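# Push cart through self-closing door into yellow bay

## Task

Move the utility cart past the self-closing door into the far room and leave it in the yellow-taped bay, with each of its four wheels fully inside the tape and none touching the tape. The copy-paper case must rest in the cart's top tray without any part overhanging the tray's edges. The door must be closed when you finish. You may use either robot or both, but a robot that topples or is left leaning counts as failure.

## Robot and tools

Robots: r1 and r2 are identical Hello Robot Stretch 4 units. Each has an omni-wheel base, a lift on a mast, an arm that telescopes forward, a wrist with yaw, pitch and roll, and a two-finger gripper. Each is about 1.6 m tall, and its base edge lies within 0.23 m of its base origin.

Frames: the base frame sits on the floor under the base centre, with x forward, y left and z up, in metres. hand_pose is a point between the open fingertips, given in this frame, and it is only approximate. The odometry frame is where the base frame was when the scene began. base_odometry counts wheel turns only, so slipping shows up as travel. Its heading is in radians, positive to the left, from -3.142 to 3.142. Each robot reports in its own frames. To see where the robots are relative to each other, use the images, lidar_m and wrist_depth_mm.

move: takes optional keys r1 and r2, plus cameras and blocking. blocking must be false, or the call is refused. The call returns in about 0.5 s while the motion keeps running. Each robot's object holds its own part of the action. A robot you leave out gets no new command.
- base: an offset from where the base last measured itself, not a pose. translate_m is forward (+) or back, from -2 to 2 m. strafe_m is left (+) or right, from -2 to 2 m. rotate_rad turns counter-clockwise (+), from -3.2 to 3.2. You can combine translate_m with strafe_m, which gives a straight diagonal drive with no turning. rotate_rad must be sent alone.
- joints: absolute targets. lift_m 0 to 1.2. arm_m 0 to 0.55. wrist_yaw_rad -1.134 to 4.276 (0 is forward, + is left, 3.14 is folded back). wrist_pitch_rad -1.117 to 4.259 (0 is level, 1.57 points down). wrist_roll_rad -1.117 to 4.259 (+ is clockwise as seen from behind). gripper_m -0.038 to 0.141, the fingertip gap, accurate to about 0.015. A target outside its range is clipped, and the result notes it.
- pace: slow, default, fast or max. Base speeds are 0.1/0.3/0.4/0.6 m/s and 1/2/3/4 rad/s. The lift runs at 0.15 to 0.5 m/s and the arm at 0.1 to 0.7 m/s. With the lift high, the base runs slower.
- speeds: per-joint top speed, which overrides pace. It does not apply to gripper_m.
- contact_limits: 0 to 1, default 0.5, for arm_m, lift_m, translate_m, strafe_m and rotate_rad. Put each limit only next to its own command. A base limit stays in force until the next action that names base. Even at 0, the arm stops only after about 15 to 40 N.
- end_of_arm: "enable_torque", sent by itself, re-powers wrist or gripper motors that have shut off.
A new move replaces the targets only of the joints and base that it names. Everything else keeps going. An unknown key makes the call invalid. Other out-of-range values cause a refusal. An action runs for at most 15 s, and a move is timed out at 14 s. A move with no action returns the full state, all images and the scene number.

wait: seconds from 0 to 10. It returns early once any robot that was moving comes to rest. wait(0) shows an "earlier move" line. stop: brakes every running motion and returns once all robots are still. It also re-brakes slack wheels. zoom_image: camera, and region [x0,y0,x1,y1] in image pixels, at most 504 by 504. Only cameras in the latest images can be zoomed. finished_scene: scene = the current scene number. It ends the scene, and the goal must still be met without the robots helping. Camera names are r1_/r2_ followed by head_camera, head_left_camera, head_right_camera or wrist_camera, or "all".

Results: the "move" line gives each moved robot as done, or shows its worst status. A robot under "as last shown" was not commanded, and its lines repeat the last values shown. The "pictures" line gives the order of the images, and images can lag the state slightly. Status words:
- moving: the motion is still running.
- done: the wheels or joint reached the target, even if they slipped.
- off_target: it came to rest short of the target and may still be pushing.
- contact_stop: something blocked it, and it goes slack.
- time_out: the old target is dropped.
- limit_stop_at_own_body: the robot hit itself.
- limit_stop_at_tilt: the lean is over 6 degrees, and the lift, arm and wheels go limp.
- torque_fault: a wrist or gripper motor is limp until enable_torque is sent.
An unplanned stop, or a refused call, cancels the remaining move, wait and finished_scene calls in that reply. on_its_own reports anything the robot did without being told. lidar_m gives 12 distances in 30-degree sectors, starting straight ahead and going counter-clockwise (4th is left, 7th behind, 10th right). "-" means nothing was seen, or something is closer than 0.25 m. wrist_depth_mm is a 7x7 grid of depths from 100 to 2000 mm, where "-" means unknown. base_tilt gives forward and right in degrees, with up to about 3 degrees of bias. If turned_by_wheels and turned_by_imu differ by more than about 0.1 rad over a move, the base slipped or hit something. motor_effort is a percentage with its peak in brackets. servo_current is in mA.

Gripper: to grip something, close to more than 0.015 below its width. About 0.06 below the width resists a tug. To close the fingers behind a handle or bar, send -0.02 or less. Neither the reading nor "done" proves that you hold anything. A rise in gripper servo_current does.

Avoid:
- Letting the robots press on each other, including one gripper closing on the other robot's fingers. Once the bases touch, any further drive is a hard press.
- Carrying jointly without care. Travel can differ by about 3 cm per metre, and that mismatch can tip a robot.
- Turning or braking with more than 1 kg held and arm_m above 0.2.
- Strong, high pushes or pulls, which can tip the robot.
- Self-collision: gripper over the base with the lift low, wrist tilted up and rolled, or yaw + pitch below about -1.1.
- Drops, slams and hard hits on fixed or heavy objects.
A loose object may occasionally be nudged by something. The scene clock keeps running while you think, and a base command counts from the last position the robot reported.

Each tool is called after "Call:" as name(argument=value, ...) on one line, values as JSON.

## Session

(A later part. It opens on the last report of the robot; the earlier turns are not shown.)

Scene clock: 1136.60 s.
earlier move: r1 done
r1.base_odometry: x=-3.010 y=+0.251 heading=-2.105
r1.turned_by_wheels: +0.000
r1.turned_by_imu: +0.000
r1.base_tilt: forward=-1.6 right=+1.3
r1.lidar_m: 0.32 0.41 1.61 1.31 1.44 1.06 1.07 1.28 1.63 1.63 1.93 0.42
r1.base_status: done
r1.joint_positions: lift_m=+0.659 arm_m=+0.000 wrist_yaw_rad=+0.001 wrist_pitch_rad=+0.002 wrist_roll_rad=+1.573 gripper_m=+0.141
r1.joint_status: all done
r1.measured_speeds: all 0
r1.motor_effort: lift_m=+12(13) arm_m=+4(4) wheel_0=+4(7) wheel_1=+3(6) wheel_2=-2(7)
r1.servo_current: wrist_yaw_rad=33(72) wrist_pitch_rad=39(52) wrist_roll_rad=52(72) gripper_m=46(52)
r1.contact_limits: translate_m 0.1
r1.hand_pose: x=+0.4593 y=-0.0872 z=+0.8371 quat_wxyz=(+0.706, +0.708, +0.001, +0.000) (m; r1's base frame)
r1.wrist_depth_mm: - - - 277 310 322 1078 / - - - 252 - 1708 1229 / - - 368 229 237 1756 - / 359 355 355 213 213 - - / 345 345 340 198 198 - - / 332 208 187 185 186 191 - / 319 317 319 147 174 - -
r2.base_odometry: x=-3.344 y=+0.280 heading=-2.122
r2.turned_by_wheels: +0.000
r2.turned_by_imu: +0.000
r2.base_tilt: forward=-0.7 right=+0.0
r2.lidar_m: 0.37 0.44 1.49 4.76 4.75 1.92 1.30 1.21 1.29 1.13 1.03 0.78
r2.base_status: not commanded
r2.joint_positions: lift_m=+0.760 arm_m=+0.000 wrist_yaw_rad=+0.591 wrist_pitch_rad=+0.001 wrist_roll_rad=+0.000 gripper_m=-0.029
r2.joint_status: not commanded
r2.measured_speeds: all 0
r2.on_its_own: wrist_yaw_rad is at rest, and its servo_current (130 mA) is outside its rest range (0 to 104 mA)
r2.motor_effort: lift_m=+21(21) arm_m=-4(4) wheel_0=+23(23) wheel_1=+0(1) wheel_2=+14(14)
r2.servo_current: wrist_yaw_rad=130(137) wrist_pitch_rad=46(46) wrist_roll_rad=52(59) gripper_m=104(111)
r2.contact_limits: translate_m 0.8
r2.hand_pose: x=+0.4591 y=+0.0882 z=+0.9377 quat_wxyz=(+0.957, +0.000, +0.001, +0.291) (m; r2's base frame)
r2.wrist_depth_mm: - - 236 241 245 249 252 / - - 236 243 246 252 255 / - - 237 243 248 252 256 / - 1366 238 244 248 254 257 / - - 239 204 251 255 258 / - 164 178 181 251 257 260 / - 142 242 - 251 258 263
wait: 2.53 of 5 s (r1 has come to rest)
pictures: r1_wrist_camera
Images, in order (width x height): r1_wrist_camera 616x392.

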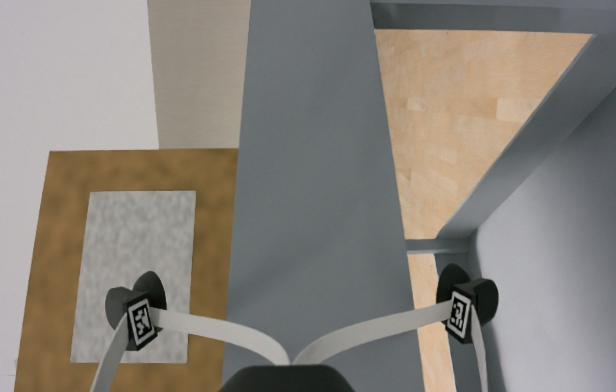

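Call:
move(r1={"base": {"translate_m": 0.015}, "pace": "slow", "contact_limits": {"translate_m": 0.1}}, blocking=false)

Call:
wait(seconds=1.5)

Call:
move(r1={"joints": {"gripper_m": -0.03}, "pace": "slow"}, blocking=false)

Call:
wait(seconds=6, cameras=["r1_wrist_camera","r1_head_camera"])

Call:
zoom_image(camera="r1_head_camera", region=[100, 280, 340, 560])

Scene clock: 1146.87 s.
move: r1 moving
r1.base_odometry: x=-3.016 y=+0.241 heading=-2.106
r1.turned_by_wheels: +0.000
r1.turned_by_imu: -0.001
r1.base_tilt: forward=-1.6 right=+1.3
r1.lidar_m: 0.32 0.41 1.62 1.31 1.43 1.08 1.08 1.28 1.64 1.66 1.94 0.38
r1.base_status: translate_m moving
r1.joint_positions: lift_m=+0.659 arm_m=+0.000 wrist_yaw_rad=-0.001 wrist_pitch_rad=+0.002 wrist_roll_rad=+1.573 gripper_m=+0.141
r1.joint_status: not commanded
r1.measured_speeds: translate_m=+0.029 strafe_m=-0.001 rotate_rad=+0.000 lift_m=+0.000 arm_m=+0.000 wrist_yaw_rad=-0.011 wrist_pitch_rad=+0.000 wrist_roll_rad=-0.001
r1.motor_effort: lift_m=+12(13) arm_m=+4(4) wheel_0=+3(6) wheel_1=+1(6) wheel_2=-7(7)
r1.servo_current: wrist_yaw_rad=26(72) wrist_pitch_rad=52(52) wrist_roll_rad=46(52) gripper_m=39(46)
r1.contact_limits: translate_m 0.1
r1.hand_pose: x=+0.4592 y=-0.0876 z=+0.8371 quat_wxyz=(+0.706, +0.708, +0.000, -0.001) (m; r1's base frame)
r1.wrist_depth_mm: - - - 268 304 314 1078 / - - - 242 252 1661 1255 / - - 362 222 226 1708 - / 351 349 345 206 206 - - / 336 336 334 190 191 - - / 322 210 182 178 178 188 - / 310 309 307 150 167 691 -
r2.base_odometry: x=-3.344 y=+0.280 heading=-2.122
r2.turned_by_wheels: +0.000
r2.turned_by_imu: +0.000
r2.base_tilt: forward=-0.7 right=+0.0
r2.lidar_m: 0.38 0.44 1.49 4.78 4.77 1.88 1.32 1.24 1.29 1.12 1.04 0.80
r2.base_status: not commanded
r2.joint_positions: lift_m=+0.760 arm_m=+0.000 wrist_yaw_rad=+0.591 wrist_pitch_rad=+0.001 wrist_roll_rad=+0.000 gripper_m=-0.029
r2.joint_status: not commanded
r2.measured_speeds: all 0
r2.motor_effort: lift_m=+21(21) arm_m=-4(4) wheel_0=+23(23) wheel_1=+0(1) wheel_2=+14(14)
r2.servo_current: wrist_yaw_rad=124(130) wrist_pitch_rad=39(46) wrist_roll_rad=46(59) gripper_m=111(111)
r2.contact_limits: translate_m 0.8
r2.hand_pose: x=+0.4591 y=+0.0882 z=+0.9377 quat_wxyz=(+0.957, +0.000, +0.001, +0.291) (m; r2's base frame)
r2.wrist_depth_mm: - - 235 242 246 249 253 / - - 236 243 247 250 255 / - - 236 244 247 252 255 / - 1366 239 245 248 253 257 / - - 240 204 250 256 259 / - 164 178 180 250 256 259 / - 142 242 - 252 258 262
pictures: none

Scene clock: 1147.43 s.
earlier move: r1 done
r1.base_odometry: x=-3.018 y=+0.238 heading=-2.105
r1.turned_by_wheels: +0.000
r1.turned_by_imu: +0.000
r1.base_tilt: forward=-1.6 right=+1.3
r1.lidar_m: 0.30 0.42 1.61 1.32 1.44 1.10 1.09 1.29 1.66 1.67 1.95 0.42
r1.base_status: done
r1.joint_positions: lift_m=+0.659 arm_m=+0.000 wrist_yaw_rad=-0.001 wrist_pitch_rad=+0.002 wrist_roll_rad=+1.573 gripper_m=+0.141
r1.joint_status: not commanded
r1.measured_speeds: all 0
r1.motor_effort: lift_m=+13(13) arm_m=+4(4) wheel_0=+2(6) wheel_1=+3(6) wheel_2=-4(7)
r1.servo_current: wrist_yaw_rad=59(72) wrist_pitch_rad=46(52) wrist_roll_rad=59(59) gripper_m=46(52)
r1.contact_limits: translate_m 0.1
r1.hand_pose: x=+0.4592 y=-0.0878 z=+0.8371 quat_wxyz=(+0.706, +0.708, +0.000, -0.001) (m; r1's base frame)
r1.wrist_depth_mm: - - - 267 297 314 1078 / - - - 243 252 1708 1281 / - - 359 224 229 1708 - / 351 351 347 206 208 - - / 338 336 334 193 193 - - / 324 205 183 180 180 191 - / 314 312 310 149 169 707 -
r2.base_odometry: x=-3.344 y=+0.280 heading=-2.122
r2.turned_by_wheels: +0.000
r2.turned_by_imu: +0.000
r2.base_tilt: forward=-0.7 right=+0.0
r2.lidar_m: 0.39 0.42 1.49 4.80 4.75 1.91 1.32 1.25 1.29 1.12 1.02 0.81
r2.base_status: not commanded
r2.joint_positions: lift_m=+0.760 arm_m=+0.000 wrist_yaw_rad=+0.591 wrist_pitch_rad=+0.001 wrist_roll_rad=+0.000 gripper_m=-0.029
r2.joint_status: not commanded
r2.measured_speeds: all 0
r2.on_its_own: wrist_yaw_rad is at rest, and its servo_current (117 mA) is outside its rest range (0 to 104 mA)
r2.motor_effort: lift_m=+21(21) arm_m=-3(4) wheel_0=+23(23) wheel_1=+0(1) wheel_2=+14(14)
r2.servo_current: wrist_yaw_rad=117(143) wrist_pitch_rad=46(46) wrist_roll_rad=59(59) gripper_m=104(111)
r2.contact_limits: translate_m 0.8
r2.hand_pose: x=+0.4591 y=+0.0882 z=+0.9377 quat_wxyz=(+0.957, +0.000, +0.001, +0.291) (m; r2's base frame)
r2.wrist_depth_mm: - - 235 241 245 248 254 / - - 236 243 247 251 255 / - - 236 243 246 252 256 / - 1336 238 245 248 254 256 / - - 240 204 250 254 259 / - 164 178 180 250 257 259 / - 142 242 - 251 258 262
wait: 0.57 of 1.5 s (r1 has come to rest)
pictures: none

Scene clock: 1147.93 s.
move: r1 moving
r1.base_odometry: x=-3.018 y=+0.238 heading=-2.105
r1.turned_by_wheels: +0.000
r1.turned_by_imu: +0.000
r1.base_tilt: forward=-1.6 right=+1.3
r1.lidar_m: 0.32 0.43 1.61 1.29 1.41 1.08 1.09 1.28 1.65 1.66 1.94 0.40
r1.base_status: not commanded
r1.joint_positions: lift_m=+0.659 arm_m=+0.000 wrist_yaw_rad=-0.001 wrist_pitch_rad=+0.003 wrist_roll_rad=+1.573 gripper_m=+0.135
r1.joint_status: gripper_m moving
r1.measured_speeds: all 0
r1.motor_effort: lift_m=+13(13) arm_m=+4(4) wheel_0=+2(2) wheel_1=+3(4) wheel_2=-3(4)
r1.servo_current: wrist_yaw_rad=39(59) wrist_pitch_rad=46(46) wrist_roll_rad=59(59) gripper_m=65(65)
r1.contact_limits: translate_m 0.1
r1.hand_pose: x=+0.4592 y=-0.0878 z=+0.8368 quat_wxyz=(+0.706, +0.708, +0.001, -0.001) (m; r1's base frame)
r1.wrist_depth_mm: - - - 267 306 314 1098 / - - - 242 - 1708 1255 / - - 362 224 227 1661 - / 349 349 347 207 208 1983 - / 336 336 334 193 193 - - / 325 209 185 180 181 190 - / 314 312 310 148 169 723 -
r2.base_odometry: x=-3.344 y=+0.280 heading=-2.122
r2.turned_by_wheels: +0.000
r2.turned_by_imu: +0.000
r2.base_tilt: forward=-0.7 right=+0.0
r2.lidar_m: 0.39 0.42 1.48 4.80 4.77 1.87 1.31 1.23 1.30 1.10 1.04 0.80
r2.base_status: not commanded
r2.joint_positions: lift_m=+0.760 arm_m=+0.000 wrist_yaw_rad=+0.591 wrist_pitch_rad=+0.001 wrist_roll_rad=+0.000 gripper_m=-0.029
r2.joint_status: not commanded
r2.measured_speeds: all 0
r2.motor_effort: lift_m=+21(21) arm_m=-4(4) wheel_0=+23(23) wheel_1=+0(1) wheel_2=+14(14)
r2.servo_current: wrist_yaw_rad=124(130) wrist_pitch_rad=33(46) wrist_roll_rad=46(59) gripper_m=104(111)
r2.contact_limits: translate_m 0.8
r2.hand_pose: x=+0.4591 y=+0.0882 z=+0.9377 quat_wxyz=(+0.957, +0.000, +0.001, +0.291) (m; r2's base frame)
r2.wrist_depth_mm: - - 235 241 246 250 254 / - - 235 243 246 250 255 / - - 237 244 247 252 256 / - 1366 237 245 249 254 257 / - - 238 203 249 255 258 / - 164 178 180 250 256 260 / - 142 243 - 251 258 260
pictures: none

Scene clock: 1153.83 s.
earlier move: r1 done
r1.base_odometry: x=-3.018 y=+0.238 heading=-2.105
r1.turned_by_wheels: +0.000
r1.turned_by_imu: +0.000
r1.base_tilt: forward=-1.6 right=+1.3
r1.lidar_m: 0.30 0.33 1.63 1.32 1.41 1.08 1.11 1.29 1.65 1.65 1.95 0.40
r1.base_status: not commanded
r1.joint_positions: lift_m=+0.659 arm_m=+0.000 wrist_yaw_rad=-0.001 wrist_pitch_rad=+0.015 wrist_roll_rad=+1.573 gripper_m=-0.028
r1.joint_status: all done
r1.measured_speeds: all 0
r1.motor_effort: lift_m=+19(19) arm_m=-4(4) wheel_0=-1(3) wheel_1=+2(4) wheel_2=+0(4)
r1.servo_current: wrist_yaw_rad=39(72) wrist_pitch_rad=78(85) wrist_roll_rad=59(65) gripper_m=124(202)
r1.contact_limits: translate_m 0.1
r1.hand_pose: x=+0.4592 y=-0.0878 z=+0.8329 quat_wxyz=(+0.706, +0.708, +0.005, -0.006) (m; r1's base frame)
r1.wrist_depth_mm: - - 259 251 - 1430 1098 / - - 235 229 - 1576 427 / - - 211 208 - 1661 - / 329 332 195 193 200 1808 - / 317 317 181 180 181 - - / 304 307 167 168 171 165 - / 293 168 158 159 157 161 -
r2.base_odometry: x=-3.344 y=+0.280 heading=-2.122
r2.turned_by_wheels: +0.000
r2.turned_by_imu: +0.001
r2.base_tilt: forward=-0.7 right=+0.0
r2.lidar_m: 0.40 0.42 1.48 4.80 4.74 1.91 1.34 1.25 1.29 1.12 1.04 0.78
r2.base_status: not commanded
r2.joint_positions: lift_m=+0.760 arm_m=+0.000 wrist_yaw_rad=+0.591 wrist_pitch_rad=+0.001 wrist_roll_rad=+0.000 gripper_m=-0.029
r2.joint_status: not commanded
r2.measured_speeds: all 0
r2.on_its_own: wrist_yaw_rad is at rest, and its servo_current (130 mA) is outside its rest range (0 to 104 mA)
r2.motor_effort: lift_m=+21(21) arm_m=-4(4) wheel_0=+23(23) wheel_1=+0(1) wheel_2=+14(14)
r2.servo_current: wrist_yaw_rad=130(137) wrist_pitch_rad=46(52) wrist_roll_rad=52(65) gripper_m=104(117)
r2.contact_limits: translate_m 0.8
r2.hand_pose: x=+0.4591 y=+0.0882 z=+0.9377 quat_wxyz=(+0.957, +0.000, +0.001, +0.291) (m; r2's base frame)
r2.wrist_depth_mm: - - 235 240 245 250 253 / - - 236 242 247 250 254 / - - 237 244 247 252 256 / - 1336 238 246 248 253 258 / - - 239 204 250 254 258 / - 165 178 181 250 255 259 / - 142 243 - 251 259 263
wait: 5.90 of 6 s (r1 has come to rest)
pictures: r1_head_camera, r1_wrist_camera
Images, in order (width x height): r1_head_camera 420x560, r1_wrist_camera 616x392.

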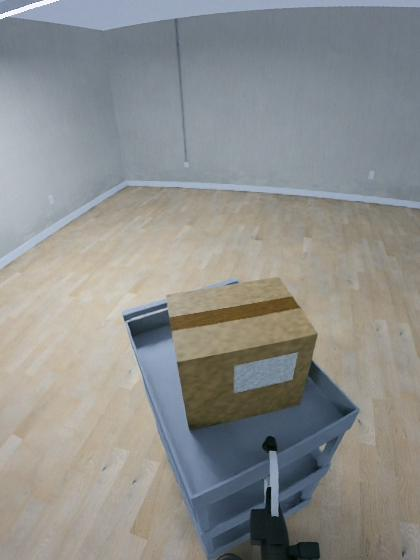

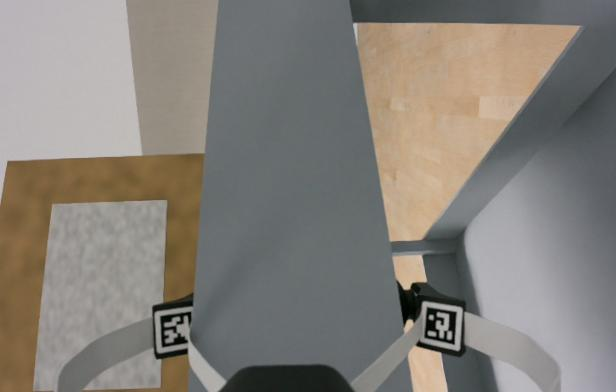

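Scaled by 1.800 from the camera's 420x560 image, which has a finer 600x800 frame.

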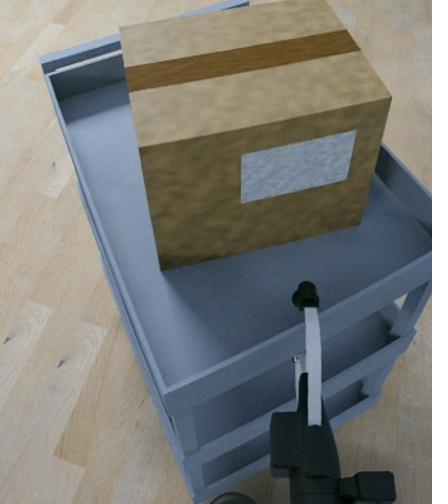

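Call:
move(r1={"base": {"translate_m": -0.223, "strafe_m": 0.480}, "pace": "slow", "contact_limits": {"strafe_m": 0.8}}, blocking=false)

Call:
wait(seconds=8, cameras=["r1_wrist_camera","r1_head_camera"])

Scene clock: 1174.83 s.
move: r1 moving
r1.base_odometry: x=-3.005 y=+0.237 heading=-2.106
r1.turned_by_wheels: -0.001
r1.turned_by_imu: -0.001
r1.base_tilt: forward=-1.5 right=+1.3
r1.lidar_m: 0.31 0.38 1.61 1.33 1.40 1.06 1.08 1.26 1.67 1.66 1.96 0.42
r1.base_status: translate_m moving; strafe_m moving
r1.joint_positions: lift_m=+0.659 arm_m=+0.000 wrist_yaw_rad=-0.002 wrist_pitch_rad=+0.015 wrist_roll_rad=+1.573 gripper_m=-0.028
r1.joint_status: not commanded
r1.measured_speeds: translate_m=-0.020 strafe_m=+0.044 rotate_rad=-0.003 lift_m=+0.000 arm_m=+0.000 wrist_yaw_rad=-0.006 wrist_pitch_rad=+0.000 wrist_roll_rad=+0.000
r1.motor_effort: lift_m=+19(19) arm_m=-3(4) wheel_0=-13(14) wheel_1=+2(6) wheel_2=+1(4)
r1.servo_current: wrist_yaw_rad=52(59) wrist_pitch_rad=65(91) wrist_roll_rad=33(59) gripper_m=117(124)
r1.contact_limits: strafe_m 0.8
r1.hand_pose: x=+0.4591 y=-0.0879 z=+0.8329 quat_wxyz=(+0.706, +0.708, +0.005, -0.006) (m; r1's base frame)
r1.wrist_depth_mm: - - 257 250 300 1430 1098 / - - 233 227 - 1537 427 / - - 209 208 - 1708 - / 329 332 195 193 200 1863 - / 319 320 181 180 180 - - / 306 309 167 168 171 164 - / 293 168 158 159 157 163 -
r2.base_odometry: x=-3.344 y=+0.280 heading=-2.122
r2.turned_by_wheels: +0.000
r2.turned_by_imu: +0.000
r2.base_tilt: forward=-0.7 right=+0.0
r2.lidar_m: 0.38 0.41 1.49 4.75 4.75 1.90 1.33 1.23 1.29 1.11 1.03 0.82
r2.base_status: not commanded
r2.joint_positions: lift_m=+0.760 arm_m=+0.000 wrist_yaw_rad=+0.591 wrist_pitch_rad=+0.001 wrist_roll_rad=+0.000 gripper_m=-0.029
r2.joint_status: not commanded
r2.measured_speeds: all 0
r2.motor_effort: lift_m=+21(21) arm_m=-4(4) wheel_0=+23(23) wheel_1=+0(0) wheel_2=+14(14)
r2.servo_current: wrist_yaw_rad=124(137) wrist_pitch_rad=39(46) wrist_roll_rad=59(59) gripper_m=111(111)
r2.contact_limits: translate_m 0.8
r2.hand_pose: x=+0.4591 y=+0.0882 z=+0.9377 quat_wxyz=(+0.957, +0.000, +0.001, +0.291) (m; r2's base frame)
r2.wrist_depth_mm: - - 235 240 244 250 254 / - - 236 244 246 250 255 / - - 237 243 247 253 255 / - 1366 238 245 248 254 257 / - - 240 204 250 254 258 / - 164 178 181 249 256 260 / - 142 243 - 251 259 262
pictures: none

Scene clock: 1180.90 s.
earlier move: r1 done
r1.base_odometry: x=-2.491 y=+0.185 heading=-2.105
r1.turned_by_wheels: +0.000
r1.turned_by_imu: -0.001
r1.base_tilt: forward=-1.6 right=+1.3
r1.lidar_m: 0.40 3.10 0.87 0.87 0.96 3.69 0.79 0.88 1.62 2.08 0.46 0.39
r1.base_status: done
r1.joint_positions: lift_m=+0.659 arm_m=+0.000 wrist_yaw_rad=-0.006 wrist_pitch_rad=+0.015 wrist_roll_rad=+1.570 gripper_m=-0.028
r1.joint_status: not commanded
r1.measured_speeds: all 0
r1.motor_effort: lift_m=+19(19) arm_m=+4(4) wheel_0=-7(16) wheel_1=+3(6) wheel_2=+2(4)
r1.servo_current: wrist_yaw_rad=59(85) wrist_pitch_rad=78(91) wrist_roll_rad=52(72) gripper_m=98(124)
r1.contact_limits: strafe_m 0.8
r1.hand_pose: x=+0.4587 y=-0.0893 z=+0.8329 quat_wxyz=(+0.707, +0.707, +0.003, -0.007) (m; r1's base frame)
r1.wrist_depth_mm: 250 253 138 140 141 - - / 263 265 143 144 145 - - / 278 279 146 148 150 - - / 294 298 151 151 153 - - / 314 319 156 157 158 - - / 340 338 161 161 163 163 - / - 163 165 165 165 1397 -
r2.base_odometry: x=-3.344 y=+0.280 heading=-2.122
r2.turned_by_wheels: +0.000
r2.turned_by_imu: +0.001
r2.base_tilt: forward=-0.7 right=+0.1
r2.lidar_m: 0.40 0.42 1.25 4.74 4.75 1.88 1.33 1.22 1.26 1.13 1.03 0.82
r2.base_status: not commanded
r2.joint_positions: lift_m=+0.760 arm_m=+0.000 wrist_yaw_rad=+0.591 wrist_pitch_rad=+0.001 wrist_roll_rad=+0.000 gripper_m=-0.029
r2.joint_status: not commanded
r2.measured_speeds: all 0
r2.on_its_own: wrist_yaw_rad is at rest, and its servo_current (130 mA) is outside its rest range (0 to 104 mA)
r2.motor_effort: lift_m=+21(21) arm_m=-4(4) wheel_0=+23(23) wheel_1=+0(1) wheel_2=+14(14)
r2.servo_current: wrist_yaw_rad=130(137) wrist_pitch_rad=39(46) wrist_roll_rad=46(65) gripper_m=104(117)
r2.contact_limits: translate_m 0.8
r2.hand_pose: x=+0.4591 y=+0.0882 z=+0.9377 quat_wxyz=(+0.957, +0.000, +0.001, +0.291) (m; r2's base frame)
r2.wrist_depth_mm: - - 235 241 246 250 253 / - - 236 243 246 251 255 / - - 237 244 248 253 256 / - 1160 238 245 249 254 258 / - 1160 239 204 250 255 257 / - 1366 178 180 250 256 262 / - 143 242 - 251 259 262
wait: 6.07 of 8 s (r1 has come to rest)
pictures: r1_head_camera, r1_wrist_camera
Images, in order (width x height): r1_head_camera 420x560, r1_wrist_camera 616x392.

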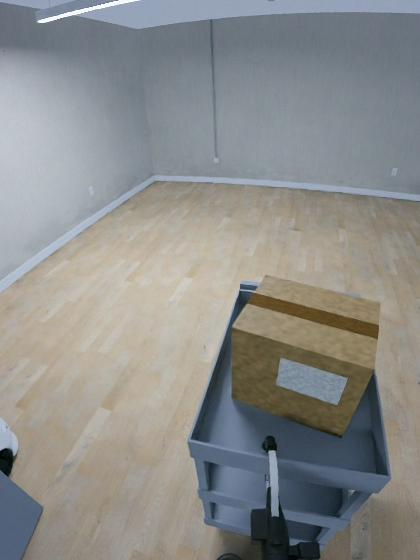

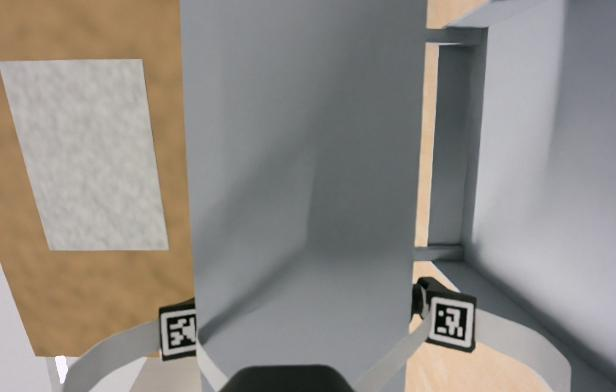

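Call:
move(r1={"base": {"translate_m": -0.437, "strafe_m": 0.344}, "pace": "slow", "contact_limits": {"translate_m": 0.8}}, blocking=false)

Call:
wait(seconds=8, cameras=["r1_wrist_camera","r1_head_camera","r2_head_left_camera"])

Scene clock: 1203.70 s.
move: r1 moving
r1.base_odometry: x=-2.479 y=+0.190 heading=-2.105
r1.turned_by_wheels: +0.000
r1.turned_by_imu: +0.000
r1.base_tilt: forward=-1.5 right=+1.3
r1.lidar_m: 0.39 3.07 0.87 0.86 0.94 3.68 0.76 0.90 1.60 2.09 0.47 0.39
r1.base_status: translate_m moving; strafe_m moving
r1.joint_positions: lift_m=+0.659 arm_m=+0.000 wrist_yaw_rad=-0.003 wrist_pitch_rad=+0.015 wrist_roll_rad=+1.570 gripper_m=-0.028
r1.joint_status: not commanded
r1.measured_speeds: translate_m=-0.039 strafe_m=+0.032 rotate_rad=+0.000 lift_m=+0.000 arm_m=+0.000 wrist_yaw_rad=+0.014 wrist_pitch_rad=+0.000 wrist_roll_rad=+0.000
r1.motor_effort: lift_m=+19(19) arm_m=-4(4) wheel_0=-9(12) wheel_1=+3(4) wheel_2=+7(7)
r1.servo_current: wrist_yaw_rad=65(65) wrist_pitch_rad=78(85) wrist_roll_rad=39(65) gripper_m=104(111)
r1.contact_limits: translate_m 0.8
r1.hand_pose: x=+0.4590 y=-0.0882 z=+0.8329 quat_wxyz=(+0.707, +0.707, +0.004, -0.006) (m; r1's base frame)
r1.wrist_depth_mm: 247 252 136 138 140 - - / 260 265 141 142 144 - - / 278 279 145 148 150 - - / 297 300 151 152 153 - - / 319 322 156 157 159 - - / 343 340 162 163 164 162 - / - 165 166 166 167 1499 -
r2.base_odometry: x=-3.344 y=+0.280 heading=-2.122
r2.turned_by_wheels: +0.000
r2.turned_by_imu: +0.000
r2.base_tilt: forward=-0.7 right=+0.1
r2.lidar_m: 0.38 0.44 1.25 4.75 4.76 1.89 1.32 1.24 1.27 1.12 1.02 0.82
r2.base_status: not commanded
r2.joint_positions: lift_m=+0.760 arm_m=+0.000 wrist_yaw_rad=+0.591 wrist_pitch_rad=+0.001 wrist_roll_rad=+0.000 gripper_m=-0.029
r2.joint_status: not commanded
r2.measured_speeds: all 0
r2.motor_effort: lift_m=+21(21) arm_m=-4(4) wheel_0=+23(23) wheel_1=+0(1) wheel_2=+14(14)
r2.servo_current: wrist_yaw_rad=124(137) wrist_pitch_rad=39(46) wrist_roll_rad=46(59) gripper_m=104(111)
r2.contact_limits: translate_m 0.8
r2.hand_pose: x=+0.4591 y=+0.0882 z=+0.9377 quat_wxyz=(+0.957, +0.000, +0.001, +0.291) (m; r2's base frame)
r2.wrist_depth_mm: - - 235 241 245 250 254 / - - 236 244 246 251 254 / - - 236 244 247 252 256 / - 1138 237 245 249 253 258 / - 1160 239 204 250 256 258 / - 1366 177 181 250 256 259 / - 142 243 - 250 259 262
pictures: none

Scene clock: 1209.97 s.
earlier move: r1 done
r1.base_odometry: x=-1.973 y=+0.386 heading=-2.105
r1.turned_by_wheels: +0.000
r1.turned_by_imu: +0.002
r1.base_tilt: forward=-1.6 right=+1.3
r1.lidar_m: 0.39 0.78 0.60 0.55 0.68 3.17 3.19 0.46 0.53 2.29 0.42 0.38
r1.base_status: done
r1.joint_positions: lift_m=+0.659 arm_m=+0.000 wrist_yaw_rad=+0.002 wrist_pitch_rad=+0.015 wrist_roll_rad=+1.570 gripper_m=-0.028
r1.joint_status: not commanded
r1.measured_speeds: all 0
r1.motor_effort: lift_m=+19(19) arm_m=-4(4) wheel_0=-2(12) wheel_1=+3(6) wheel_2=+4(10)
r1.servo_current: wrist_yaw_rad=39(72) wrist_pitch_rad=78(91) wrist_roll_rad=59(65) gripper_m=104(111)
r1.contact_limits: translate_m 0.8
r1.hand_pose: x=+0.4594 y=-0.0870 z=+0.8329 quat_wxyz=(+0.707, +0.707, +0.006, -0.005) (m; r1's base frame)
r1.wrist_depth_mm: 230 232 116 119 119 - - / 249 252 125 124 126 - - / 274 276 131 132 133 - - / 303 307 140 141 143 - - / 342 343 151 152 153 - - / - 384 163 163 165 164 - / - 164 173 172 171 1430 -
r2.base_odometry: x=-3.344 y=+0.280 heading=-2.122
r2.turned_by_wheels: +0.000
r2.turned_by_imu: +0.001
r2.base_tilt: forward=-0.7 right=+0.0
r2.lidar_m: 0.39 0.42 1.10 4.79 4.76 1.90 1.31 1.24 1.30 1.11 1.05 0.79
r2.base_status: not commanded
r2.joint_positions: lift_m=+0.760 arm_m=+0.000 wrist_yaw_rad=+0.591 wrist_pitch_rad=+0.001 wrist_roll_rad=+0.000 gripper_m=-0.029
r2.joint_status: not commanded
r2.measured_speeds: all 0
r2.on_its_own: wrist_yaw_rad is at rest, and its servo_current (130 mA) is outside its rest range (0 to 104 mA)
r2.motor_effort: lift_m=+21(21) arm_m=-4(4) wheel_0=+23(23) wheel_1=+0(1) wheel_2=+14(14)
r2.servo_current: wrist_yaw_rad=130(143) wrist_pitch_rad=46(46) wrist_roll_rad=46(59) gripper_m=111(117)
r2.contact_limits: translate_m 0.8
r2.hand_pose: x=+0.4591 y=+0.0882 z=+0.9377 quat_wxyz=(+0.957, +0.000, +0.001, +0.291) (m; r2's base frame)
r2.wrist_depth_mm: - - 235 241 245 250 253 / - - 236 242 246 250 254 / - - 236 243 248 253 255 / - - 237 244 249 254 259 / - - 239 203 250 254 259 / - - 178 180 250 256 260 / - 241 242 - 250 258 263
wait: 6.27 of 8 s (r1 has come to rest)
pictures: r1_head_camera, r1_wrist_camera, r2_head_left_camera
Images, in order (width x height): r1_head_camera 420x560, r1_wrist_camera 616x392, r2_head_left_camera 420x672.

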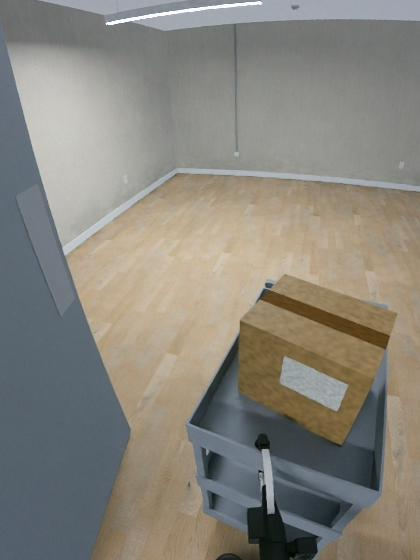

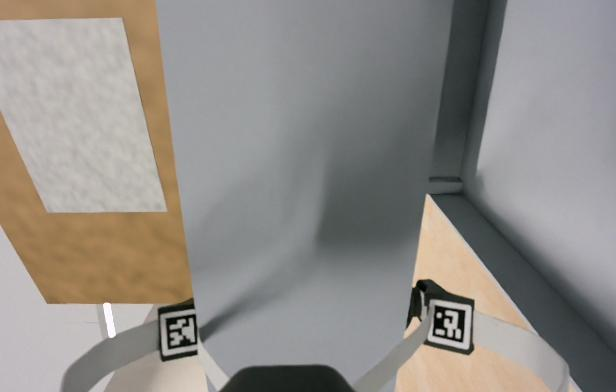

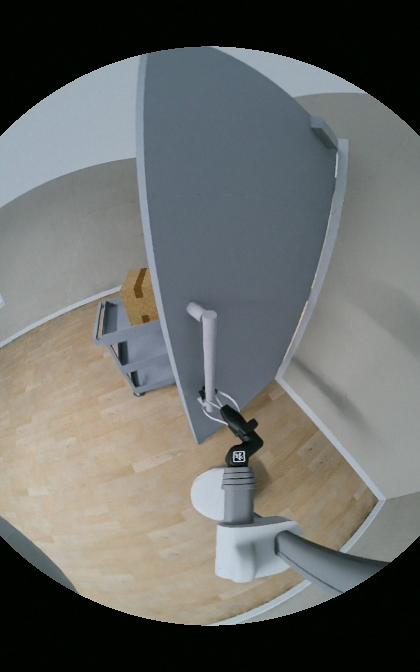

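Call:
move(r1={"base": {"translate_m": -0.870, "strafe_m": 0.229}, "pace": "slow", "contact_limits": {"translate_m": 0.8}}, blocking=false)

Call:
wait(seconds=10, cameras=["r1_wrist_camera","r1_head_camera","r1_head_right_camera"])

Scene clock: 1222.60 s.
move: r1 moving
r1.base_odometry: x=-1.964 y=+0.395 heading=-2.105
r1.turned_by_wheels: +0.000
r1.turned_by_imu: +0.000
r1.base_tilt: forward=-1.5 right=+1.3
r1.lidar_m: 0.39 0.76 0.58 0.57 0.70 3.18 3.18 0.47 0.50 2.27 0.45 0.38
r1.base_status: translate_m moving; strafe_m moving
r1.joint_positions: lift_m=+0.659 arm_m=+0.000 wrist_yaw_rad=+0.002 wrist_pitch_rad=+0.015 wrist_roll_rad=+1.570 gripper_m=-0.028
r1.joint_status: not commanded
r1.measured_speeds: translate_m=-0.049 strafe_m=+0.013 rotate_rad=-0.001 lift_m=+0.000 arm_m=+0.000 wrist_yaw_rad=+0.000 wrist_pitch_rad=+0.000 wrist_roll_rad=+0.000
r1.motor_effort: lift_m=+19(19) arm_m=-4(4) wheel_0=-5(9) wheel_1=-4(5) wheel_2=+11(11)
r1.servo_current: wrist_yaw_rad=39(65) wrist_pitch_rad=72(85) wrist_roll_rad=46(65) gripper_m=111(111)
r1.contact_limits: translate_m 0.8
r1.hand_pose: x=+0.4594 y=-0.0870 z=+0.8329 quat_wxyz=(+0.707, +0.707, +0.006, -0.005) (m; r1's base frame)
r1.wrist_depth_mm: 230 233 116 119 119 - - / 250 250 125 124 126 - - / 273 277 131 131 133 - - / 303 306 140 140 143 - - / 338 343 150 151 153 - - / - 379 164 162 165 166 - / - 164 174 172 172 1430 -
r2.base_odometry: x=-3.344 y=+0.280 heading=-2.122
r2.turned_by_wheels: +0.000
r2.turned_by_imu: +0.000
r2.base_tilt: forward=-0.7 right=+0.0
r2.lidar_m: 0.39 0.43 1.10 4.75 4.76 1.91 1.31 1.22 1.29 1.10 1.06 0.81
r2.base_status: not commanded
r2.joint_positions: lift_m=+0.760 arm_m=+0.000 wrist_yaw_rad=+0.591 wrist_pitch_rad=+0.001 wrist_roll_rad=+0.000 gripper_m=-0.029
r2.joint_status: not commanded
r2.measured_speeds: all 0
r2.motor_effort: lift_m=+21(21) arm_m=-4(4) wheel_0=+23(23) wheel_1=+0(1) wheel_2=+14(14)
r2.servo_current: wrist_yaw_rad=117(130) wrist_pitch_rad=39(46) wrist_roll_rad=46(59) gripper_m=111(111)
r2.contact_limits: translate_m 0.8
r2.hand_pose: x=+0.4591 y=+0.0882 z=+0.9377 quat_wxyz=(+0.957, +0.000, +0.001, +0.291) (m; r2's base frame)
r2.wrist_depth_mm: - - 236 240 245 249 253 / - - 236 242 246 251 254 / - - 236 243 247 252 256 / - - 237 244 249 254 257 / - - 239 204 249 254 258 / - - 178 181 250 257 260 / - 241 242 - 251 258 262
pictures: none

Scene clock: 1232.33 s.
earlier move: r1 done
r1.base_odometry: x=-1.333 y=+1.018 heading=-2.105
r1.turned_by_wheels: +0.000
r1.turned_by_imu: +0.004
r1.base_tilt: forward=-1.5 right=+1.2
r1.lidar_m: 0.39 0.41 1.05 2.48 2.64 2.27 2.31 2.56 2.26 0.98 0.60 0.41
r1.base_status: done
r1.joint_positions: lift_m=+0.659 arm_m=+0.000 wrist_yaw_rad=+0.004 wrist_pitch_rad=+0.015 wrist_roll_rad=+1.570 gripper_m=-0.028
r1.joint_status: not commanded
r1.measured_speeds: all 0
r1.motor_effort: lift_m=+19(19) arm_m=-4(4) wheel_0=+0(9) wheel_1=-1(7) wheel_2=+7(12)
r1.servo_current: wrist_yaw_rad=52(78) wrist_pitch_rad=72(91) wrist_roll_rad=46(72) gripper_m=104(117)
r1.contact_limits: translate_m 0.8
r1.hand_pose: x=+0.4596 y=-0.0864 z=+0.8329 quat_wxyz=(+0.707, +0.707, +0.006, -0.004) (m; r1's base frame)
r1.wrist_depth_mm: - - 162 163 165 1661 - / 277 282 163 165 166 - - / 289 294 165 166 168 - - / 303 304 166 167 169 - - / 312 315 167 168 170 - - / 324 325 168 169 172 166 - / 338 165 169 171 170 161 -
r2.base_odometry: x=-3.344 y=+0.280 heading=-2.122
r2.turned_by_wheels: +0.000
r2.turned_by_imu: +0.001
r2.base_tilt: forward=-0.7 right=+0.0
r2.lidar_m: 0.38 0.43 3.60 4.79 4.74 1.92 1.30 1.21 1.31 1.09 1.04 0.81
r2.base_status: not commanded
r2.joint_positions: lift_m=+0.760 arm_m=+0.000 wrist_yaw_rad=+0.591 wrist_pitch_rad=+0.001 wrist_roll_rad=+0.000 gripper_m=-0.029
r2.joint_status: not commanded
r2.measured_speeds: all 0
r2.on_its_own: wrist_yaw_rad is at rest, and its servo_current (124 mA) is outside its rest range (0 to 104 mA)
r2.motor_effort: lift_m=+21(21) arm_m=-4(4) wheel_0=+23(24) wheel_1=+0(1) wheel_2=+14(14)
r2.servo_current: wrist_yaw_rad=124(137) wrist_pitch_rad=46(46) wrist_roll_rad=46(65) gripper_m=98(117)
r2.contact_limits: translate_m 0.8
r2.hand_pose: x=+0.4591 y=+0.0882 z=+0.9377 quat_wxyz=(+0.957, +0.000, +0.001, +0.291) (m; r2's base frame)
r2.wrist_depth_mm: - - 235 240 245 249 253 / - - 236 242 246 250 254 / - - 236 243 247 252 256 / - - 239 245 248 254 257 / - - 239 204 250 255 258 / - - 178 181 249 257 259 / - 241 243 - 251 258 262
wait: 9.73 of 10 s (r1 has come to rest)
pictures: r1_head_camera, r1_head_right_camera, r1_wrist_camera
Images, in order (width x height): r1_head_camera 420x560, r1_head_right_camera 420x672, r1_wrist_camera 616x392.

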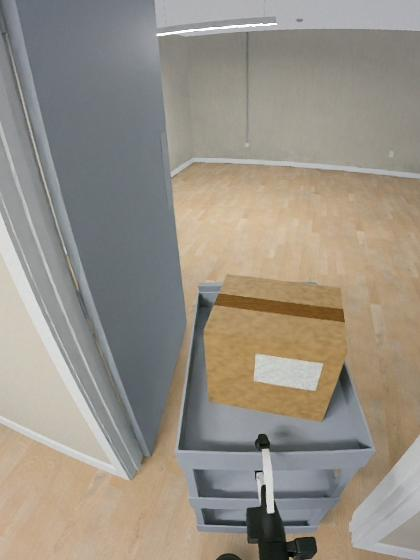

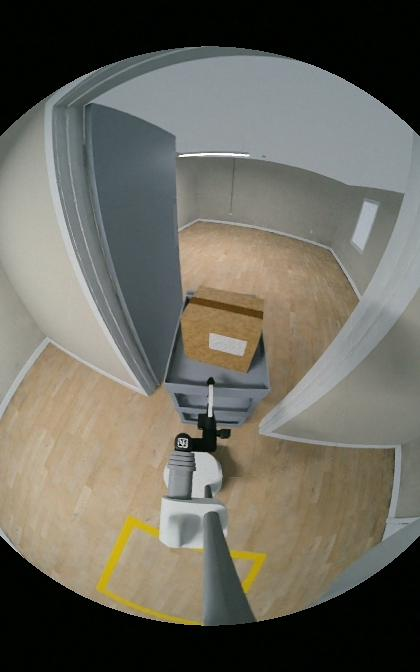

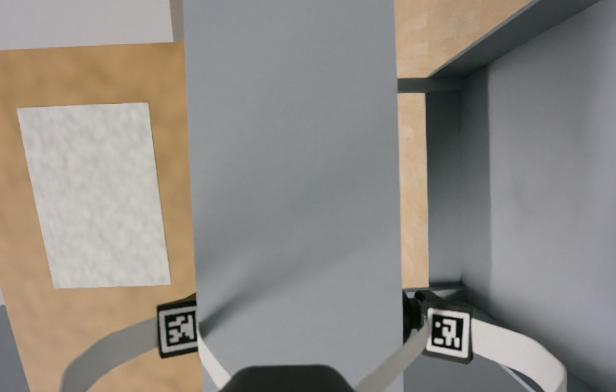

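Call:
move(r1={"base": {"translate_m": -0.898, "strafe_m": 0.133}, "pace": "slow", "contact_limits": {"translate_m": 0.8}}, blocking=false)

Call:
wait(seconds=10, cameras=["r1_wrist_camera","r1_head_camera","r1_head_right_camera"])

Scene clock: 1260.13 s.
move: r1 moving
r1.base_odometry: x=-1.325 y=+1.028 heading=-2.104
r1.turned_by_wheels: +0.000
r1.turned_by_imu: +0.000
r1.base_tilt: forward=-1.6 right=+1.3
r1.lidar_m: 0.38 0.41 1.07 2.49 2.62 2.28 2.28 2.56 2.26 1.01 0.63 0.42
r1.base_status: translate_m moving; strafe_m moving
r1.joint_positions: lift_m=+0.659 arm_m=+0.000 wrist_yaw_rad=+0.004 wrist_pitch_rad=+0.015 wrist_roll_rad=+1.570 gripper_m=-0.028
r1.joint_status: not commanded
r1.measured_speeds: translate_m=-0.048 strafe_m=+0.008 rotate_rad=+0.001 lift_m=+0.000 arm_m=+0.000 wrist_yaw_rad=+0.002 wrist_pitch_rad=+0.000 wrist_roll_rad=+0.000
r1.motor_effort: lift_m=+19(19) arm_m=-4(4) wheel_0=-1(6) wheel_1=-4(6) wheel_2=+11(13)
r1.servo_current: wrist_yaw_rad=52(59) wrist_pitch_rad=72(85) wrist_roll_rad=39(65) gripper_m=104(104)
r1.contact_limits: translate_m 0.8
r1.hand_pose: x=+0.4596 y=-0.0863 z=+0.8329 quat_wxyz=(+0.707, +0.707, +0.006, -0.004) (m; r1's base frame)
r1.wrist_depth_mm: - - 163 165 167 1708 - / 278 286 165 166 168 - - / 291 294 166 167 169 788 - / 300 306 167 169 170 - - / 314 317 167 170 172 - - / 327 327 169 171 173 167 - / 338 170 170 172 169 155 -
r2.base_odometry: x=-3.344 y=+0.280 heading=-2.122
r2.turned_by_wheels: +0.000
r2.turned_by_imu: +0.000
r2.base_tilt: forward=-0.7 right=+0.0
r2.lidar_m: 0.39 0.42 3.59 4.75 4.76 1.91 1.30 1.24 1.28 1.11 1.04 0.80
r2.base_status: not commanded
r2.joint_positions: lift_m=+0.760 arm_m=+0.000 wrist_yaw_rad=+0.591 wrist_pitch_rad=+0.001 wrist_roll_rad=+0.000 gripper_m=-0.029
r2.joint_status: not commanded
r2.measured_speeds: all 0
r2.motor_effort: lift_m=+21(21) arm_m=-4(4) wheel_0=+23(23) wheel_1=+0(1) wheel_2=+13(14)
r2.servo_current: wrist_yaw_rad=117(130) wrist_pitch_rad=39(46) wrist_roll_rad=39(59) gripper_m=104(111)
r2.contact_limits: translate_m 0.8
r2.hand_pose: x=+0.4591 y=+0.0882 z=+0.9377 quat_wxyz=(+0.957, +0.000, +0.001, +0.291) (m; r2's base frame)
r2.wrist_depth_mm: - - 235 241 245 249 254 / - - 236 243 247 252 256 / - - 238 244 248 253 256 / - - 238 244 248 254 257 / - - 239 204 248 253 259 / - - 178 181 250 257 260 / - 240 242 - 250 259 262
pictures: none

Scene clock: 1269.97 s.
earlier move: r1 done
r1.base_odometry: x=-0.762 y=+1.723 heading=-2.104
r1.turned_by_wheels: +0.000
r1.turned_by_imu: +0.005
r1.base_tilt: forward=-1.6 right=+1.2
r1.lidar_m: 0.31 0.33 2.59 2.59 1.61 1.39 1.39 1.68 2.11 2.09 1.56 0.47
r1.base_status: done
r1.joint_positions: lift_m=+0.659 arm_m=+0.000 wrist_yaw_rad=+0.006 wrist_pitch_rad=+0.015 wrist_roll_rad=+1.571 gripper_m=-0.028
r1.joint_status: not commanded
r1.measured_speeds: all 0
r1.motor_effort: lift_m=+19(19) arm_m=-4(4) wheel_0=+0(6) wheel_1=-2(6) wheel_2=+5(13)
r1.servo_current: wrist_yaw_rad=46(72) wrist_pitch_rad=78(91) wrist_roll_rad=39(72) gripper_m=104(117)
r1.contact_limits: translate_m 0.8
r1.hand_pose: x=+0.4598 y=-0.0856 z=+0.8329 quat_wxyz=(+0.707, +0.707, +0.007, -0.003) (m; r1's base frame)
r1.wrist_depth_mm: - - - 266 298 1308 368 / - - - 242 - 1618 1182 / - - 229 223 - 1708 - / 343 345 211 205 209 1863 - / 329 330 327 191 192 - - / 317 320 178 178 179 167 - / 307 162 171 169 168 160 -
r2.base_odometry: x=-3.344 y=+0.280 heading=-2.122
r2.turned_by_wheels: +0.000
r2.turned_by_imu: +0.001
r2.base_tilt: forward=-0.7 right=+0.0
r2.lidar_m: 0.39 0.43 3.59 4.76 4.76 1.89 1.35 1.24 1.28 1.09 1.04 0.81
r2.base_status: not commanded
r2.joint_positions: lift_m=+0.760 arm_m=+0.000 wrist_yaw_rad=+0.591 wrist_pitch_rad=+0.001 wrist_roll_rad=+0.000 gripper_m=-0.029
r2.joint_status: not commanded
r2.measured_speeds: all 0
r2.on_its_own: wrist_yaw_rad is at rest, and its servo_current (137 mA) is outside its rest range (0 to 104 mA)
r2.motor_effort: lift_m=+21(21) arm_m=-3(4) wheel_0=+23(23) wheel_1=+0(1) wheel_2=+14(14)
r2.servo_current: wrist_yaw_rad=137(143) wrist_pitch_rad=39(52) wrist_roll_rad=52(65) gripper_m=98(117)
r2.contact_limits: translate_m 0.8
r2.hand_pose: x=+0.4591 y=+0.0882 z=+0.9377 quat_wxyz=(+0.957, +0.000, +0.001, +0.291) (m; r2's base frame)
r2.wrist_depth_mm: - - 235 240 245 249 254 / - - 236 243 247 251 254 / - - 236 242 248 252 257 / - - 238 245 248 253 257 / - - 239 204 251 254 259 / - - 178 180 251 257 259 / - 241 242 - 252 259 262
wait: 9.83 of 10 s (r1 has come to rest)
pictures: r1_head_camera, r1_head_right_camera, r1_wrist_camera
Images, in order (width x height): r1_head_camera 420x560, r1_head_right_camera 420x672, r1_wrist_camera 616x392.

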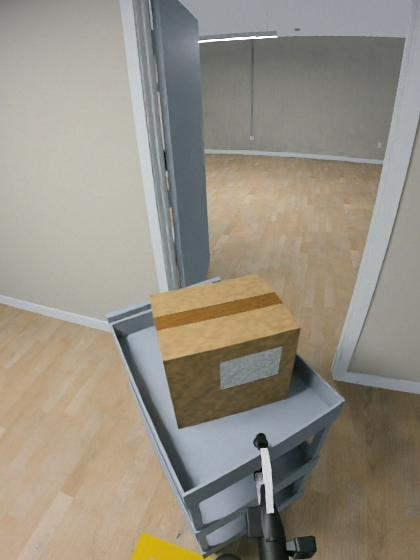

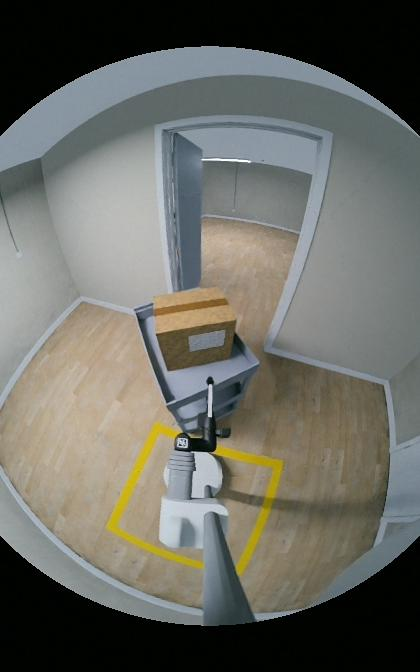

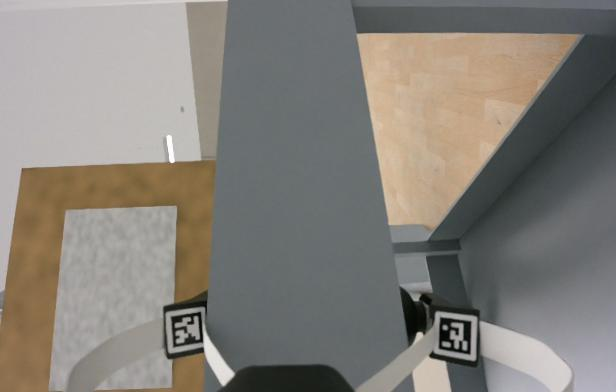

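Call:
move(r1={"base": {"translate_m": -0.488, "strafe_m": -0.064}, "pace": "slow", "contact_limits": {"translate_m": 0.8}}, blocking=false)

Call:
wait(seconds=8, cameras=["r1_wrist_camera","r1_head_camera","r1_head_left_camera","r1_head_right_camera"])

Scene clock: 1352.43 s.
move: r1 moving
r1.base_odometry: x=-0.757 y=+1.735 heading=-2.103
r1.turned_by_wheels: +0.001
r1.turned_by_imu: +0.001
r1.base_tilt: forward=-1.6 right=+1.2
r1.lidar_m: 0.30 0.31 2.61 2.58 1.60 1.40 1.39 1.65 2.11 2.13 1.61 0.45
r1.base_status: translate_m moving; strafe_m moving
r1.joint_positions: lift_m=+0.659 arm_m=+0.000 wrist_yaw_rad=+0.008 wrist_pitch_rad=+0.015 wrist_roll_rad=+1.571 gripper_m=-0.028
r1.joint_status: not commanded
r1.measured_speeds: translate_m=-0.049 strafe_m=-0.006 rotate_rad=-0.001 lift_m=+0.000 arm_m=+0.000 wrist_yaw_rad=+0.008 wrist_pitch_rad=+0.000 wrist_roll_rad=+0.000
r1.motor_effort: lift_m=+19(19) arm_m=-4(4) wheel_0=+2(4) wheel_1=-5(7) wheel_2=+14(14)
r1.servo_current: wrist_yaw_rad=59(65) wrist_pitch_rad=85(85) wrist_roll_rad=65(65) gripper_m=104(104)
r1.contact_limits: translate_m 0.8
r1.hand_pose: x=+0.4600 y=-0.0851 z=+0.8329 quat_wxyz=(+0.707, +0.707, +0.008, -0.002) (m; r1's base frame)
r1.wrist_depth_mm: - - - 265 298 1281 368 / - - - 241 - 1537 1160 / - - 228 222 - 1708 - / 342 345 211 206 210 1863 - / 329 329 329 191 191 - - / 319 319 178 178 179 167 - / 306 161 171 169 167 160 -
r2.base_odometry: x=-3.344 y=+0.280 heading=-2.122
r2.turned_by_wheels: +0.000
r2.turned_by_imu: +0.000
r2.base_tilt: forward=-0.7 right=+0.1
r2.lidar_m: 0.40 0.44 3.58 4.79 4.73 1.89 1.28 1.23 1.27 1.10 1.05 0.79
r2.base_status: not commanded
r2.joint_positions: lift_m=+0.760 arm_m=+0.000 wrist_yaw_rad=+0.591 wrist_pitch_rad=+0.001 wrist_roll_rad=+0.000 gripper_m=-0.029
r2.joint_status: not commanded
r2.measured_speeds: all 0
r2.motor_effort: lift_m=+21(21) arm_m=-4(4) wheel_0=+23(23) wheel_1=-1(1) wheel_2=+14(14)
r2.servo_current: wrist_yaw_rad=124(143) wrist_pitch_rad=39(46) wrist_roll_rad=39(52) gripper_m=111(111)
r2.contact_limits: translate_m 0.8
r2.hand_pose: x=+0.4591 y=+0.0882 z=+0.9377 quat_wxyz=(+0.957, +0.000, +0.001, +0.291) (m; r2's base frame)
r2.wrist_depth_mm: - - 235 241 245 249 252 / - - 236 243 246 251 254 / - - 236 243 248 252 256 / - - 238 245 248 254 258 / - - 239 204 252 255 259 / - - 178 180 250 255 259 / - 241 242 - 252 258 263
pictures: none

Scene clock: 1358.13 s.
earlier move: r1 done
r1.base_odometry: x=-0.569 y=+2.176 heading=-2.104
r1.turned_by_wheels: +0.000
r1.turned_by_imu: +0.003
r1.base_tilt: forward=-1.6 right=+1.3
r1.lidar_m: 0.26 0.28 2.81 1.85 1.11 0.96 0.96 1.16 1.92 1.90 2.08 0.54
r1.base_status: done
r1.joint_positions: lift_m=+0.659 arm_m=+0.000 wrist_yaw_rad=+0.010 wrist_pitch_rad=+0.015 wrist_roll_rad=+1.571 gripper_m=-0.028
r1.joint_status: not commanded
r1.measured_speeds: all 0
r1.motor_effort: lift_m=+19(19) arm_m=-4(4) wheel_0=+5(7) wheel_1=-2(7) wheel_2=+8(16)
r1.servo_current: wrist_yaw_rad=52(85) wrist_pitch_rad=78(85) wrist_roll_rad=52(65) gripper_m=98(111)
r1.contact_limits: translate_m 0.8
r1.hand_pose: x=+0.4602 y=-0.0844 z=+0.8329 quat_wxyz=(+0.707, +0.707, +0.009, -0.002) (m; r1's base frame)
r1.wrist_depth_mm: - - - - - 1430 1118 / - - - - - 1464 1098 / - - - 315 - 1430 387 / - - - 255 - 1618 - / 1661 - 229 213 220 1756 - / 338 343 183 183 182 169 - / 314 162 169 164 160 158 -
r2.base_odometry: x=-3.344 y=+0.280 heading=-2.122
r2.turned_by_wheels: +0.000
r2.turned_by_imu: +0.001
r2.base_tilt: forward=-0.6 right=+0.0
r2.lidar_m: 0.40 0.44 3.59 4.79 4.76 1.90 1.33 1.23 1.28 1.11 1.05 0.81
r2.base_status: not commanded
r2.joint_positions: lift_m=+0.760 arm_m=+0.000 wrist_yaw_rad=+0.591 wrist_pitch_rad=+0.001 wrist_roll_rad=+0.000 gripper_m=-0.029
r2.joint_status: not commanded
r2.measured_speeds: all 0
r2.on_its_own: wrist_yaw_rad is at rest, and its servo_current (117 mA) is outside its rest range (0 to 104 mA)
r2.motor_effort: lift_m=+21(21) arm_m=-4(4) wheel_0=+23(23) wheel_1=+0(1) wheel_2=+13(14)
r2.servo_current: wrist_yaw_rad=117(143) wrist_pitch_rad=39(52) wrist_roll_rad=52(65) gripper_m=104(117)
r2.contact_limits: translate_m 0.8
r2.hand_pose: x=+0.4591 y=+0.0882 z=+0.9377 quat_wxyz=(+0.957, +0.000, +0.001, +0.291) (m; r2's base frame)
r2.wrist_depth_mm: - - 236 241 245 250 254 / - - 236 242 246 250 254 / - - 237 243 247 252 256 / - - 238 245 249 254 258 / - - 240 203 249 254 259 / - - 177 180 250 256 259 / - 241 243 - 250 259 260
wait: 5.70 of 8 s (r1 has come to rest)
pictures: r1_head_camera, r1_head_left_camera, r1_head_right_camera, r1_wrist_camera
Images, in order (width x height): r1_head_camera 420x560, r1_head_left_camera 420x672, r1_head_right_camera 420x672, r1_wrist_camera 616x392.

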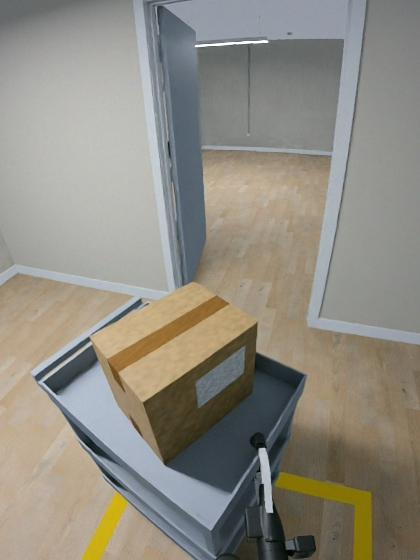

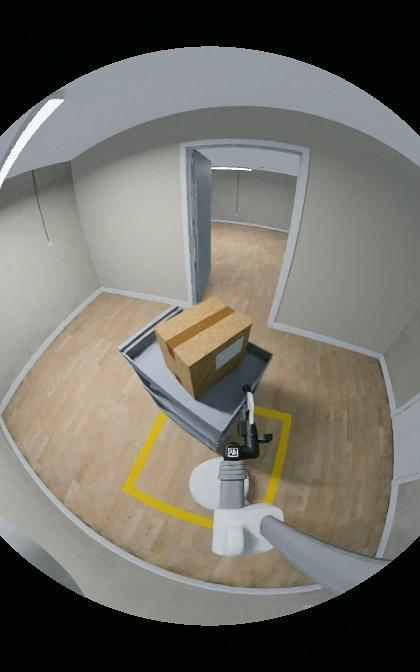

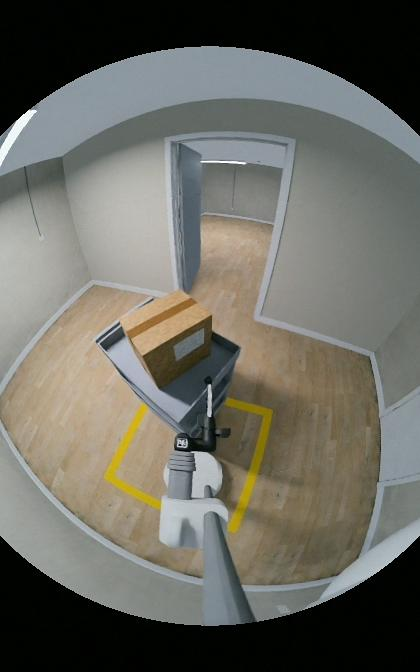

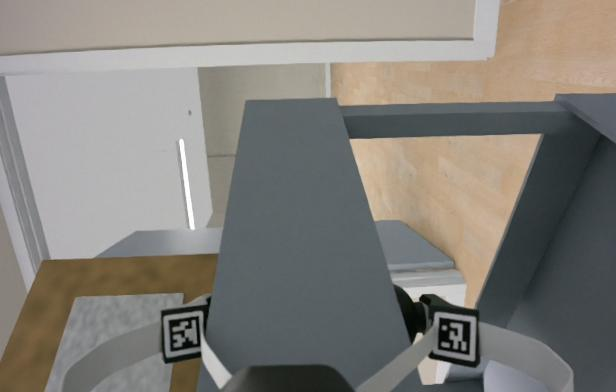

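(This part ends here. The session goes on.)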